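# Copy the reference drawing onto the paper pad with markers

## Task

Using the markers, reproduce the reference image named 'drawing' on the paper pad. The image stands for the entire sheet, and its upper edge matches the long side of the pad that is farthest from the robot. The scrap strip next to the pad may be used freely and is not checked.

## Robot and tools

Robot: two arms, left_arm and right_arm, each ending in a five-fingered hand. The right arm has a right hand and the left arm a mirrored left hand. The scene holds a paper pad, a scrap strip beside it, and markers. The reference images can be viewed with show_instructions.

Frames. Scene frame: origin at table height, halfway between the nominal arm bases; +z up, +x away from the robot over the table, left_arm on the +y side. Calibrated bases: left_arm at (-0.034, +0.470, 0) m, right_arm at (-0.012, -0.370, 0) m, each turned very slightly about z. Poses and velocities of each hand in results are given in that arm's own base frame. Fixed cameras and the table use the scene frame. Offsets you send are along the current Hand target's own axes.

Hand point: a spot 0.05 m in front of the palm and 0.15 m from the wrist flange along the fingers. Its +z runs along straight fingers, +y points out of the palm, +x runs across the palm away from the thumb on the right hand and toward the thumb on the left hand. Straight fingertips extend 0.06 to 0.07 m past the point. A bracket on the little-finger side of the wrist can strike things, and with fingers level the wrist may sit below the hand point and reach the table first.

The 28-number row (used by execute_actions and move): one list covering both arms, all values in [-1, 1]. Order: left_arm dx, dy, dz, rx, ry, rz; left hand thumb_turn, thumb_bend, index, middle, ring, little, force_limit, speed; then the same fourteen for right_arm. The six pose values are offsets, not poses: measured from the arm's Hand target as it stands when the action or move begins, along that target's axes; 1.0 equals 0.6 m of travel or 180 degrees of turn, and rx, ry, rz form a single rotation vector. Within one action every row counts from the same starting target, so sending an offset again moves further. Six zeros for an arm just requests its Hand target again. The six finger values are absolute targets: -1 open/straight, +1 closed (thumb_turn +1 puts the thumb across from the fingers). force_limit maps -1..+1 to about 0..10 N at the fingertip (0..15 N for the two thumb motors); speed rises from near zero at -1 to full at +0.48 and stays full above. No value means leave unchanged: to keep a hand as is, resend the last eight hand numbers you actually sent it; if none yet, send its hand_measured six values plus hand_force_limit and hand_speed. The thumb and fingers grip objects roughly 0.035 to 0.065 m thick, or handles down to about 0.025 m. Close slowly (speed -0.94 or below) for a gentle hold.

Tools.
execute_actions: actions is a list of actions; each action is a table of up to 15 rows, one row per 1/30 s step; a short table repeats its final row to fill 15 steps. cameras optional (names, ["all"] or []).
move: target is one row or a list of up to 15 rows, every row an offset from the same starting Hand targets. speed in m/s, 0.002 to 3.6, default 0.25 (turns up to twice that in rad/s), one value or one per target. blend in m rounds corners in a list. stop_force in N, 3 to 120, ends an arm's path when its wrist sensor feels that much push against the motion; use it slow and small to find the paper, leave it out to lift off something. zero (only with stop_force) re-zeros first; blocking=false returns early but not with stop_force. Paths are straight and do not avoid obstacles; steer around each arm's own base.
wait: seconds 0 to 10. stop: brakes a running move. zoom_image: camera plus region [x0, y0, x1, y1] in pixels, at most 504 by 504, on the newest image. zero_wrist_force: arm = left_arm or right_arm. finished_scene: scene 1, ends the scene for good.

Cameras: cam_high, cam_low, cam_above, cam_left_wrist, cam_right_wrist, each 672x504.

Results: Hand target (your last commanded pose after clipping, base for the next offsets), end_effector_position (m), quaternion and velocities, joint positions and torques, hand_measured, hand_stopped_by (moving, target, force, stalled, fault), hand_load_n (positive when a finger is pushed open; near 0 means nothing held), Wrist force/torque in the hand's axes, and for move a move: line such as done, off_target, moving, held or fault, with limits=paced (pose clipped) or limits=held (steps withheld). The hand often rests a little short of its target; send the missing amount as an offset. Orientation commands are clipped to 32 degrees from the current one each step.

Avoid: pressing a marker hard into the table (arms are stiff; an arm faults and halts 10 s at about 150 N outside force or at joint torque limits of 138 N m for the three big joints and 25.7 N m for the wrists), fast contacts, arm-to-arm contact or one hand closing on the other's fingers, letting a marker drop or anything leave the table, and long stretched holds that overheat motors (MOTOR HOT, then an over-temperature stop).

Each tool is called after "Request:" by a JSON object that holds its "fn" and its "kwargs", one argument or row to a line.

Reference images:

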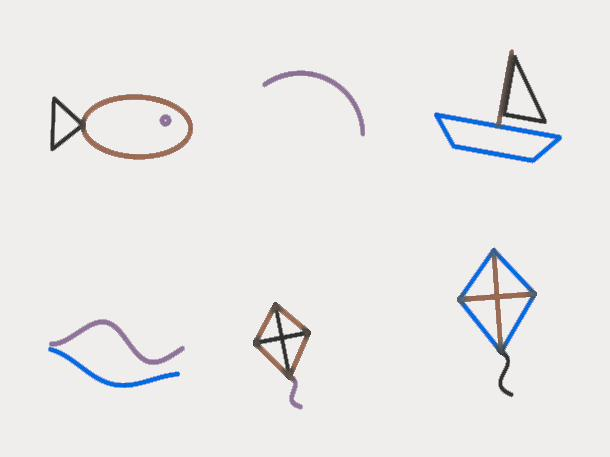

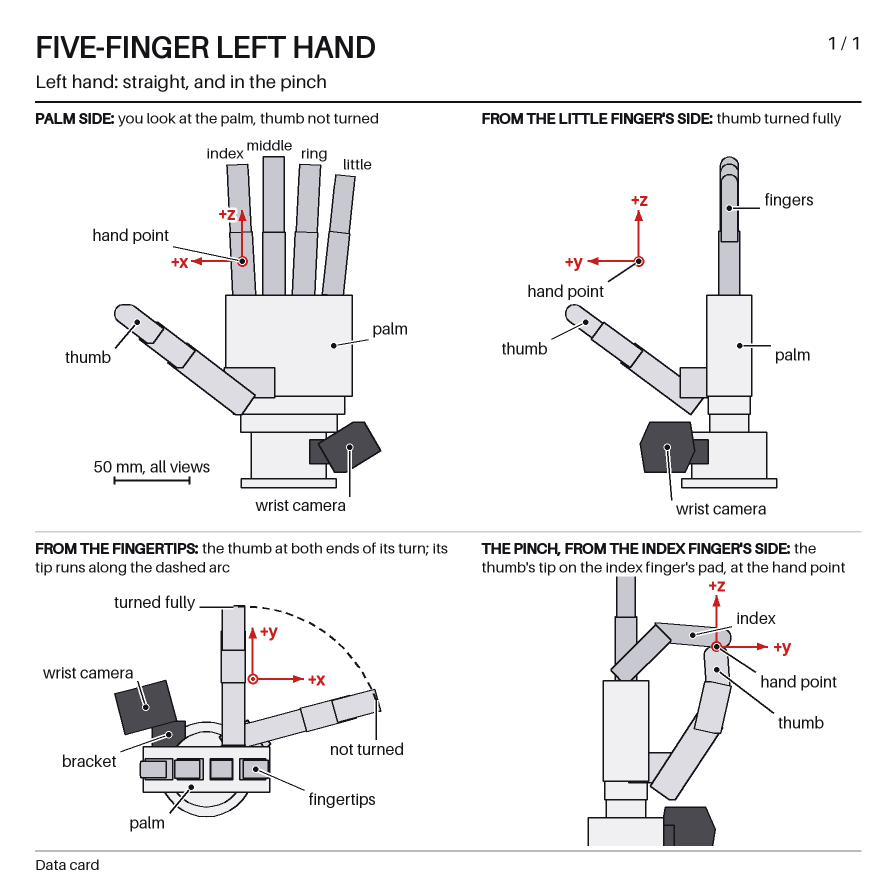

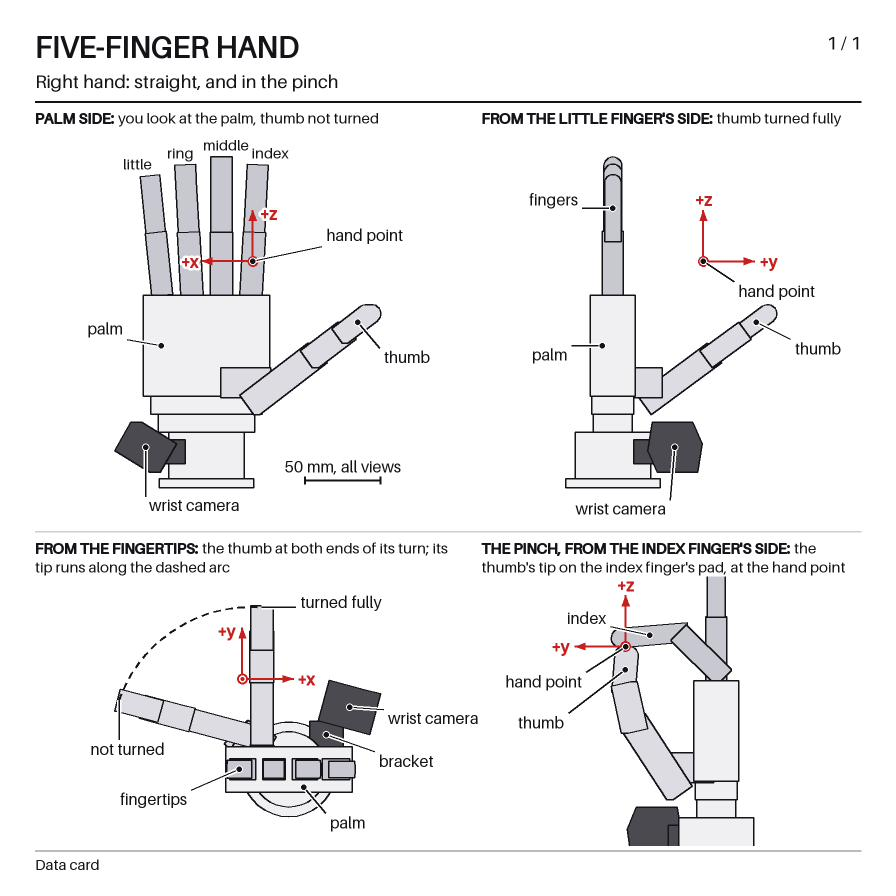

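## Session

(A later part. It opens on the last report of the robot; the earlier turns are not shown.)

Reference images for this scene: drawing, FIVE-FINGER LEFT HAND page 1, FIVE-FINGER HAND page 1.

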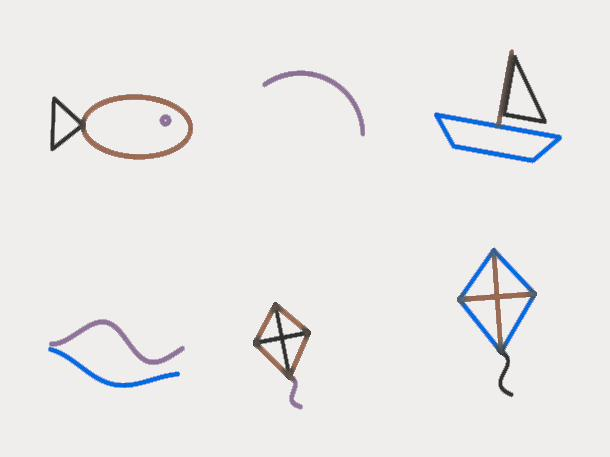

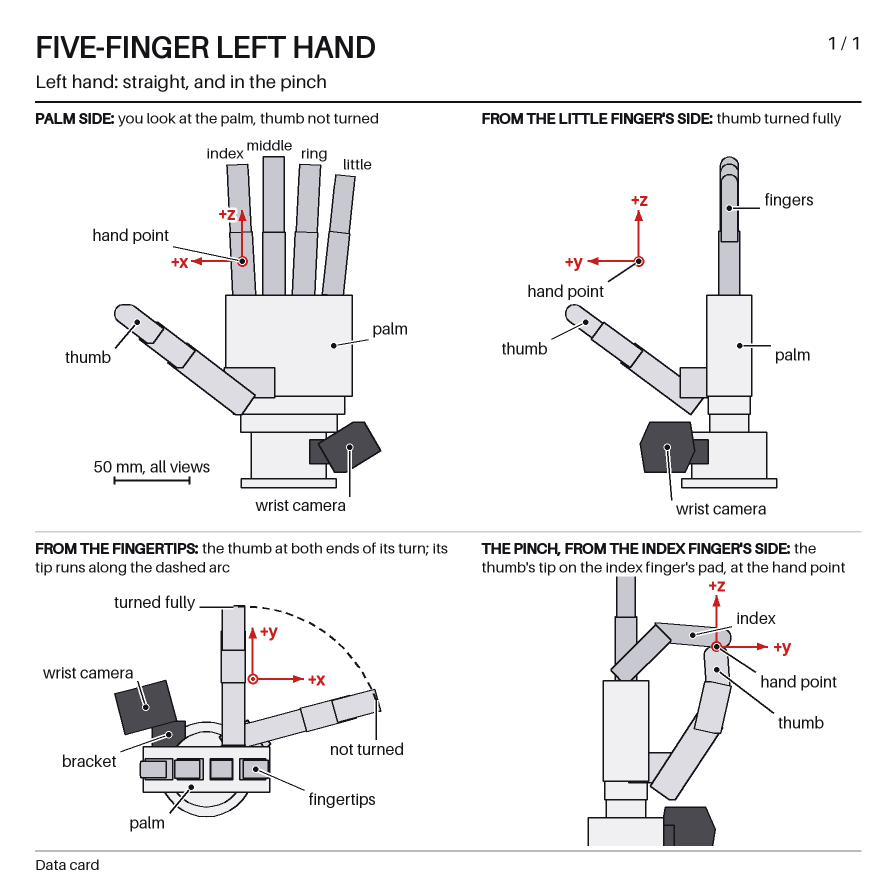

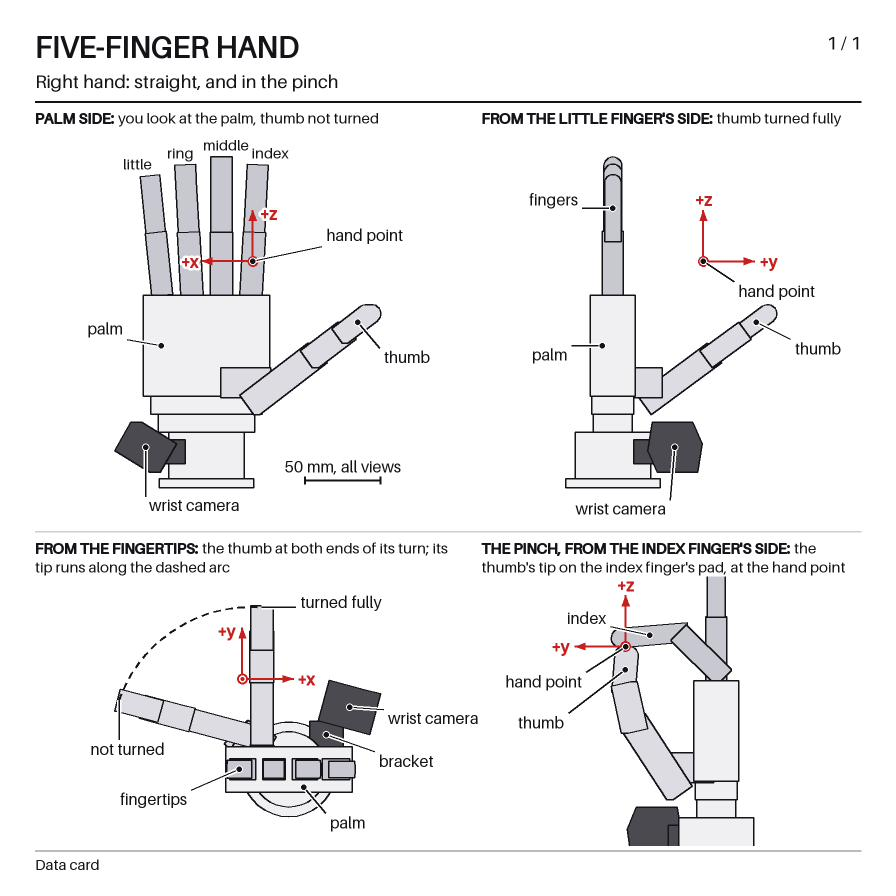

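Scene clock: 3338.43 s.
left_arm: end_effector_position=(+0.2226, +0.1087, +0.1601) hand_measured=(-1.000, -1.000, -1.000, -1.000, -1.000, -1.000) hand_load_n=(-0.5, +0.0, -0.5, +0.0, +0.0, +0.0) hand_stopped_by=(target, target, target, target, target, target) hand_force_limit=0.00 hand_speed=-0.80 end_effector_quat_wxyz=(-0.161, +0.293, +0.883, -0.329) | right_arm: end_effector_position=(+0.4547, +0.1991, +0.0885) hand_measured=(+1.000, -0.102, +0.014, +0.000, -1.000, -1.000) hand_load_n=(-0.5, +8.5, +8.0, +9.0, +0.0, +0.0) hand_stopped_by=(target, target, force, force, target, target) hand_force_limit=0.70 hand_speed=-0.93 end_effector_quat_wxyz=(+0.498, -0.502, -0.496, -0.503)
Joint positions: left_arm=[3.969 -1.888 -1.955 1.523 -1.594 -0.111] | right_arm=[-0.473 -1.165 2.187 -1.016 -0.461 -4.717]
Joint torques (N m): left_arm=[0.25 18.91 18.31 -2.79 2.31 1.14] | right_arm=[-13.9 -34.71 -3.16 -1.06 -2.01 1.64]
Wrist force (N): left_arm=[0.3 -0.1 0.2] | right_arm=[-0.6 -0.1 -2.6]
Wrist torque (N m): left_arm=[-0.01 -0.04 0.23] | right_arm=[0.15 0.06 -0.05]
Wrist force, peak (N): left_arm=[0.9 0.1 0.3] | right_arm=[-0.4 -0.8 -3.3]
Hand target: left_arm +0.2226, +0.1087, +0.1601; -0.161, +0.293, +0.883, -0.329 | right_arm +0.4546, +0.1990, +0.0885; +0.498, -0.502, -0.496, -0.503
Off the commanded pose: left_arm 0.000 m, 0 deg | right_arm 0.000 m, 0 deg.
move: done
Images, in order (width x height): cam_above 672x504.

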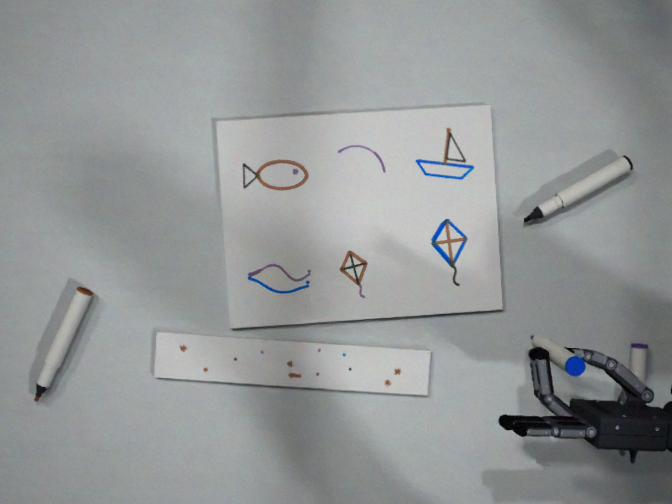

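Request:
{"fn": "move", "kwargs": {
  "target": [
    [0,0,0,0,0,0,-1,-1,-1,-1,-1,-1,0,-0.8,0.0858,0.0097,-0.0817,-0.0410,-0.0463,0.4984,1,-0.1,0.57,0.67,-1,-1,0.7,-0.93]
  ],
  "speed": 0.25
}}

Request:
{"fn": "move", "kwargs": {
  "target": [0,0,0,0,0,0,-1,-1,-1,-1,-1,-1,0,-0.8,0,0.1805,0.0318,0,0,0,1,-0.1,0.57,0.67,-1,-1,0.7,-0.93],
  "speed": 0.15,
  "cameras": ["cam_above","cam_right_wrist"]
}}

Scene clock: 3364.23 s.
left_arm: end_effector_position=(+0.2226, +0.1087, +0.1601) hand_measured=(-1.000, -1.000, -1.000, -1.000, -1.000, -1.000) hand_load_n=(-0.5, +0.0, +0.0, +0.0, +0.0, +0.0) hand_stopped_by=(target, target, target, target, target, target) hand_force_limit=0.00 hand_speed=-0.80 end_effector_quat_wxyz=(-0.161, +0.293, +0.883, -0.329) | right_arm: end_effector_position=(+0.4599, +0.1498, +0.1398) hand_measured=(+1.000, -0.102, +0.014, +0.000, -1.000, -1.000) hand_load_n=(-0.5, +9.5, +7.5, +9.0, +0.0, +0.0) hand_stopped_by=(target, target, force, force, target, target) hand_force_limit=0.70 hand_speed=-0.93 end_effector_quat_wxyz=(-0.644, +0.765, -0.001, +0.000)
Joint positions: left_arm=[3.969 -1.888 -1.955 1.523 -1.594 -0.111] | right_arm=[-0.445 -1.266 1.903 -1.021 -0.475 -2.796]
Joint torques (N m): left_arm=[-0.81 19.43 19.22 -2.87 2.24 1.19] | right_arm=[11.98 -36.81 -21.83 -2 -1.6 1.61]
Wrist force (N): left_arm=[0.8 -0.3 0.1] | right_arm=[0.1 -0.1 -2.3]
Wrist torque (N m): left_arm=[-0.02 -0.11 0.26] | right_arm=[0.15 -0.06 -0.13]
Wrist force, peak (N): left_arm=[1.0 0.0 0.3] | right_arm=[-0.5 0.1 -2.9]
Hand target: left_arm +0.2226, +0.1087, +0.1601; -0.161, +0.293, +0.883, -0.329 | right_arm +0.4599, +0.1498, +0.1399; -0.644, +0.765, -0.001, +0.000
Off the commanded pose: left_arm 0.000 m, 0 deg | right_arm 0.000 m, 0 deg.
move: done

Scene clock: 3365.60 s.
left_arm: end_effector_position=(+0.2226, +0.1087, +0.1601) hand_measured=(-1.000, -1.000, -1.000, -1.000, -1.000, -1.000) hand_load_n=(-0.5, +0.0, +0.0, -0.5, +0.0, +0.0) hand_stopped_by=(target, target, target, target, target, target) hand_force_limit=0.00 hand_speed=-0.80 end_effector_quat_wxyz=(-0.161, +0.293, +0.883, -0.329) | right_arm: end_effector_position=(+0.4598, +0.1500, +0.0300) hand_measured=(+1.000, -0.102, +0.014, +0.000, -1.000, -1.000) hand_load_n=(-0.5, +9.0, +7.5, +9.0, +0.0, +0.0) hand_stopped_by=(target, target, force, force, target, target) hand_force_limit=0.70 hand_speed=-0.93 end_effector_quat_wxyz=(-0.644, +0.765, -0.001, +0.000)
Joint positions: left_arm=[3.969 -1.888 -1.955 1.523 -1.594 -0.111] | right_arm=[-0.445 -1.071 1.987 -1.3 -0.474 -2.795]
Joint torques (N m): left_arm=[-0.22 19.44 18.17 -2.54 2.22 1.14] | right_arm=[12.68 -24.48 -4.94 -1.86 2.34 1.66]
Wrist force (N): left_arm=[0.6 -0.1 0.2] | right_arm=[-0.1 -0.1 -2.1]
Wrist torque (N m): left_arm=[-0.02 -0.08 0.25] | right_arm=[0.13 -0.03 -0.15]
Wrist force, peak (N): left_arm=[1.0 0.0 0.3] | right_arm=[0.2 -1.1 -2.7]
Hand target: left_arm +0.2226, +0.1087, +0.1601; -0.161, +0.293, +0.883, -0.329 | right_arm +0.4598, +0.1500, +0.0299; -0.644, +0.765, -0.001, +0.000
Off the commanded pose: left_arm 0.000 m, 0 deg | right_arm 0.000 m, 0 deg.
move: done
Images, in order (width x height): cam_above 672x504, cam_right_wrist 672x504.

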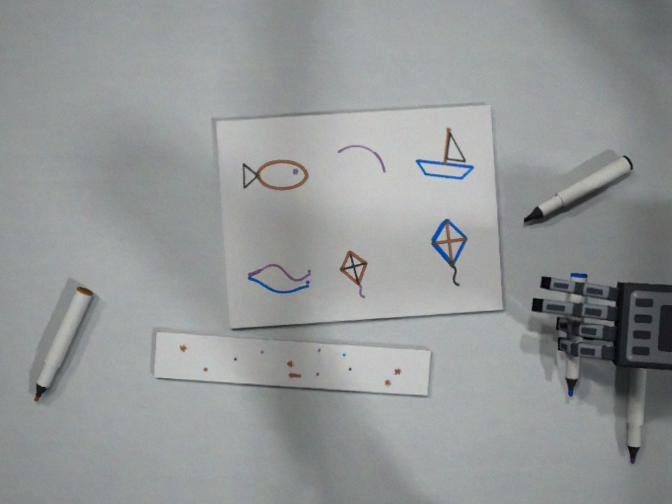

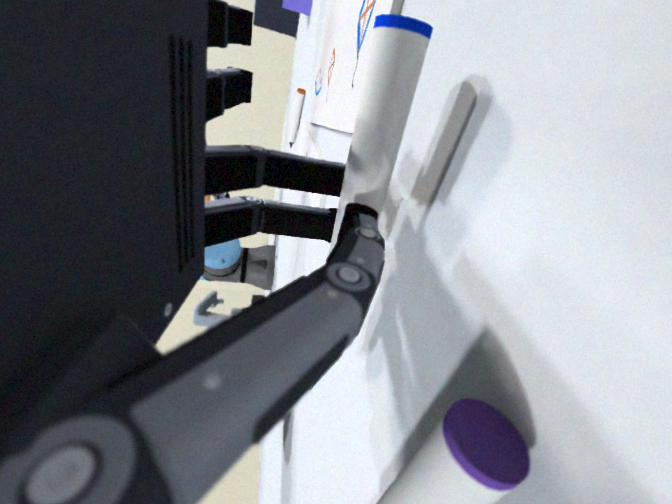

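Request:
{"fn": "move", "kwargs": {
  "target": [0,0,0,0,0,0,-1,-1,-1,-1,-1,-1,0,-0.8,0,0.0328,0.0058,0,0,0,1,-0.1,0.57,0.67,-1,-1,0.7,-0.93],
  "speed": 0.007,
  "stop_force": 3
}}

Request:
{"fn": "move", "kwargs": {
  "target": [
    [0,0,0,0,0,0,-1,-1,-1,-1,-1,-1,0,-0.8,0,0,0,0,0,0,1,-0.1,-0.35,-0.35,-1,-1,0.2,-0.75],
    [0,0,0,0,0,0,-1,-1,-1,-1,-1,-1,0,-0.8,0,-0.1805,-0.0318,0,0,0,1,-0.1,-0.35,-0.35,-1,-1,0.2,-0.75],
    [0,0,0,0,0,0,-1,-1,-1,-1,-1,-1,0,-0.8,-0.1,-0.25,-0.3,0,0,0,1,-0.1,-0.35,-0.35,-1,-1,0.2,-0.75]
  ],
  "speed": [0.02,0.12,0.2],
  "blend": [0,0.01,0],
  "cameras": ["cam_above","cam_high"]
}}

Request:
{"fn": "zoom_image", "kwargs": {
  "camera": "cam_above",
  "region": [200, 90, 520, 335]
}}

Scene clock: 3377.07 s.
left_arm: end_effector_position=(+0.2226, +0.1087, +0.1601) hand_measured=(-1.000, -1.000, -1.000, -1.000, -1.000, -1.000) hand_load_n=(-0.5, +0.0, +0.0, +0.0, +0.0, +0.0) hand_stopped_by=(target, target, target, target, target, target) hand_force_limit=0.00 hand_speed=-0.80 end_effector_quat_wxyz=(-0.161, +0.293, +0.883, -0.329) | right_arm: end_effector_position=(+0.4598, +0.1501, +0.0177) hand_measured=(+1.000, -0.102, +0.014, +0.000, -1.000, -1.000) hand_load_n=(-1.0, +7.0, +8.0, +9.0, +0.0, +0.0) hand_stopped_by=(target, target, force, force, target, target) hand_force_limit=0.70 hand_speed=-0.93 end_effector_quat_wxyz=(-0.644, +0.765, -0.001, +0.000)
Joint positions: left_arm=[3.969 -1.888 -1.955 1.523 -1.594 -0.111] | right_arm=[-0.445 -1.046 1.992 -1.33 -0.474 -2.795]
Joint torques (N m): left_arm=[-0.26 19.22 18.9 -2.54 2.2 1.09] | right_arm=[11.97 -40.54 -17.5 1.23 -1.15 1.07]
Wrist force (N): left_arm=[0.6 -0.1 0.2] | right_arm=[0.5 -2.7 -2.5]
Wrist torque (N m): left_arm=[-0.01 -0.07 0.24] | right_arm=[0.08 -0.05 -0.14]
Wrist force, peak (N): left_arm=[0.9 0.1 0.0] | right_arm=[1.4 -5.5 -2.8]
Hand target: left_arm +0.2226, +0.1087, +0.1601; -0.161, +0.293, +0.883, -0.329 | right_arm +0.4598, +0.1500, +0.0177; -0.644, +0.765, -0.001, +0.000 (not the last commanded pose)
Off the commanded pose: left_arm 0.000 m, 0 deg | right_arm 0.008 m, 0 deg.
move: contact (right_arm)

Scene clock: 3380.30 s.
left_arm: end_effector_position=(+0.2226, +0.1087, +0.1601) hand_measured=(-1.000, -1.000, -1.000, -1.000, -1.000, -1.000) hand_load_n=(+0.0, +0.0, +0.0, +0.0, +0.0, +0.0) hand_stopped_by=(target, target, target, target, target, target) hand_force_limit=0.00 hand_speed=-0.80 end_effector_quat_wxyz=(-0.161, +0.293, +0.883, -0.329) | right_arm: end_effector_position=(+0.3999, -0.0015, +0.1963) hand_measured=(+1.000, -0.100, -0.350, -0.350, -1.000, -1.000) hand_load_n=(+0.0, +0.5, +0.0, +0.0, +0.0, +0.0) hand_stopped_by=(target, target, target, target, target, target) hand_force_limit=0.20 hand_speed=-0.75 end_effector_quat_wxyz=(-0.644, +0.765, -0.001, +0.000)
Joint positions: left_arm=[3.969 -1.888 -1.955 1.523 -1.594 -0.111] | right_arm=[-0.779 -1.33 1.808 -0.72 -0.793 -2.968]
Joint torques (N m): left_arm=[0.27 20.27 18.21 -2.64 2.23 1.12] | right_arm=[-14.14 -34.97 -22.13 2.01 -1.76 -1.18]
Wrist force (N): left_arm=[0.8 -0.1 0.2] | right_arm=[-0.1 -0.2 -2.2]
Wrist torque (N m): left_arm=[-0.01 -0.12 0.26] | right_arm=[0.15 -0.01 -0.06]
Wrist force, peak (N): left_arm=[0.8 -0.1 0.3] | right_arm=[0.3 -2.9 -2.8]
Hand target: left_arm +0.2226, +0.1087, +0.1601; -0.161, +0.293, +0.883, -0.329 | right_arm +0.3999, -0.0016, +0.1964; -0.644, +0.765, -0.001, +0.000
Off the commanded pose: left_arm 0.000 m, 0 deg | right_arm 0.000 m, 0 deg.
move: done
Images, in order (width x height): cam_high 672x504, cam_above 672x504.

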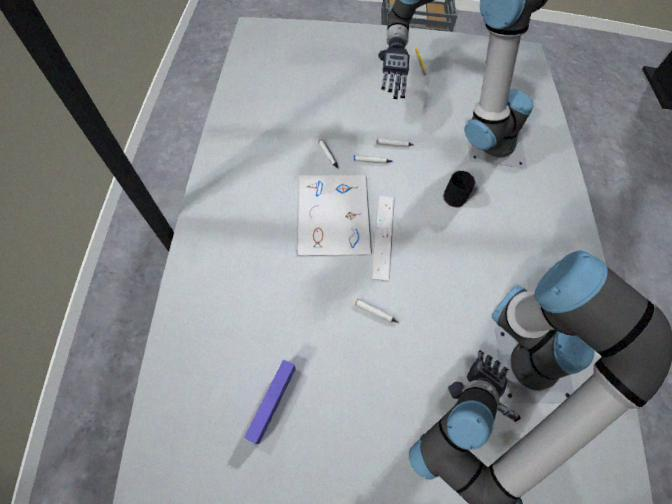

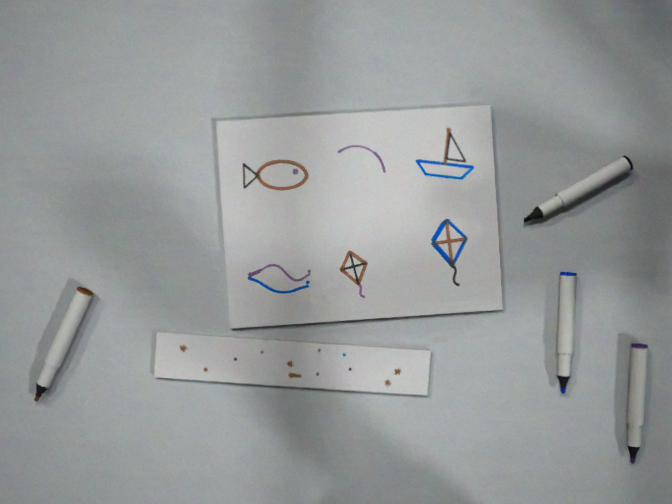

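Scaled by 1.575 from the camera's 672x504 image, which has a finer 960x720 frame.

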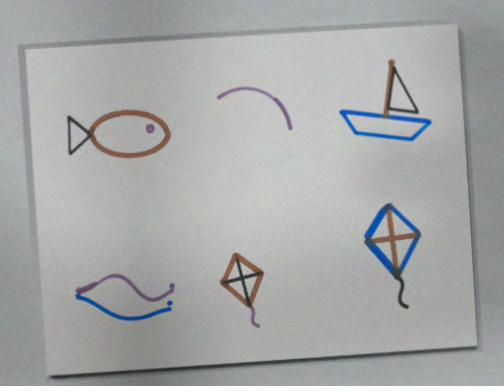

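Request:
{"fn": "finished_scene", "kwargs": {
  "scene": 1
}}

The scene is finished.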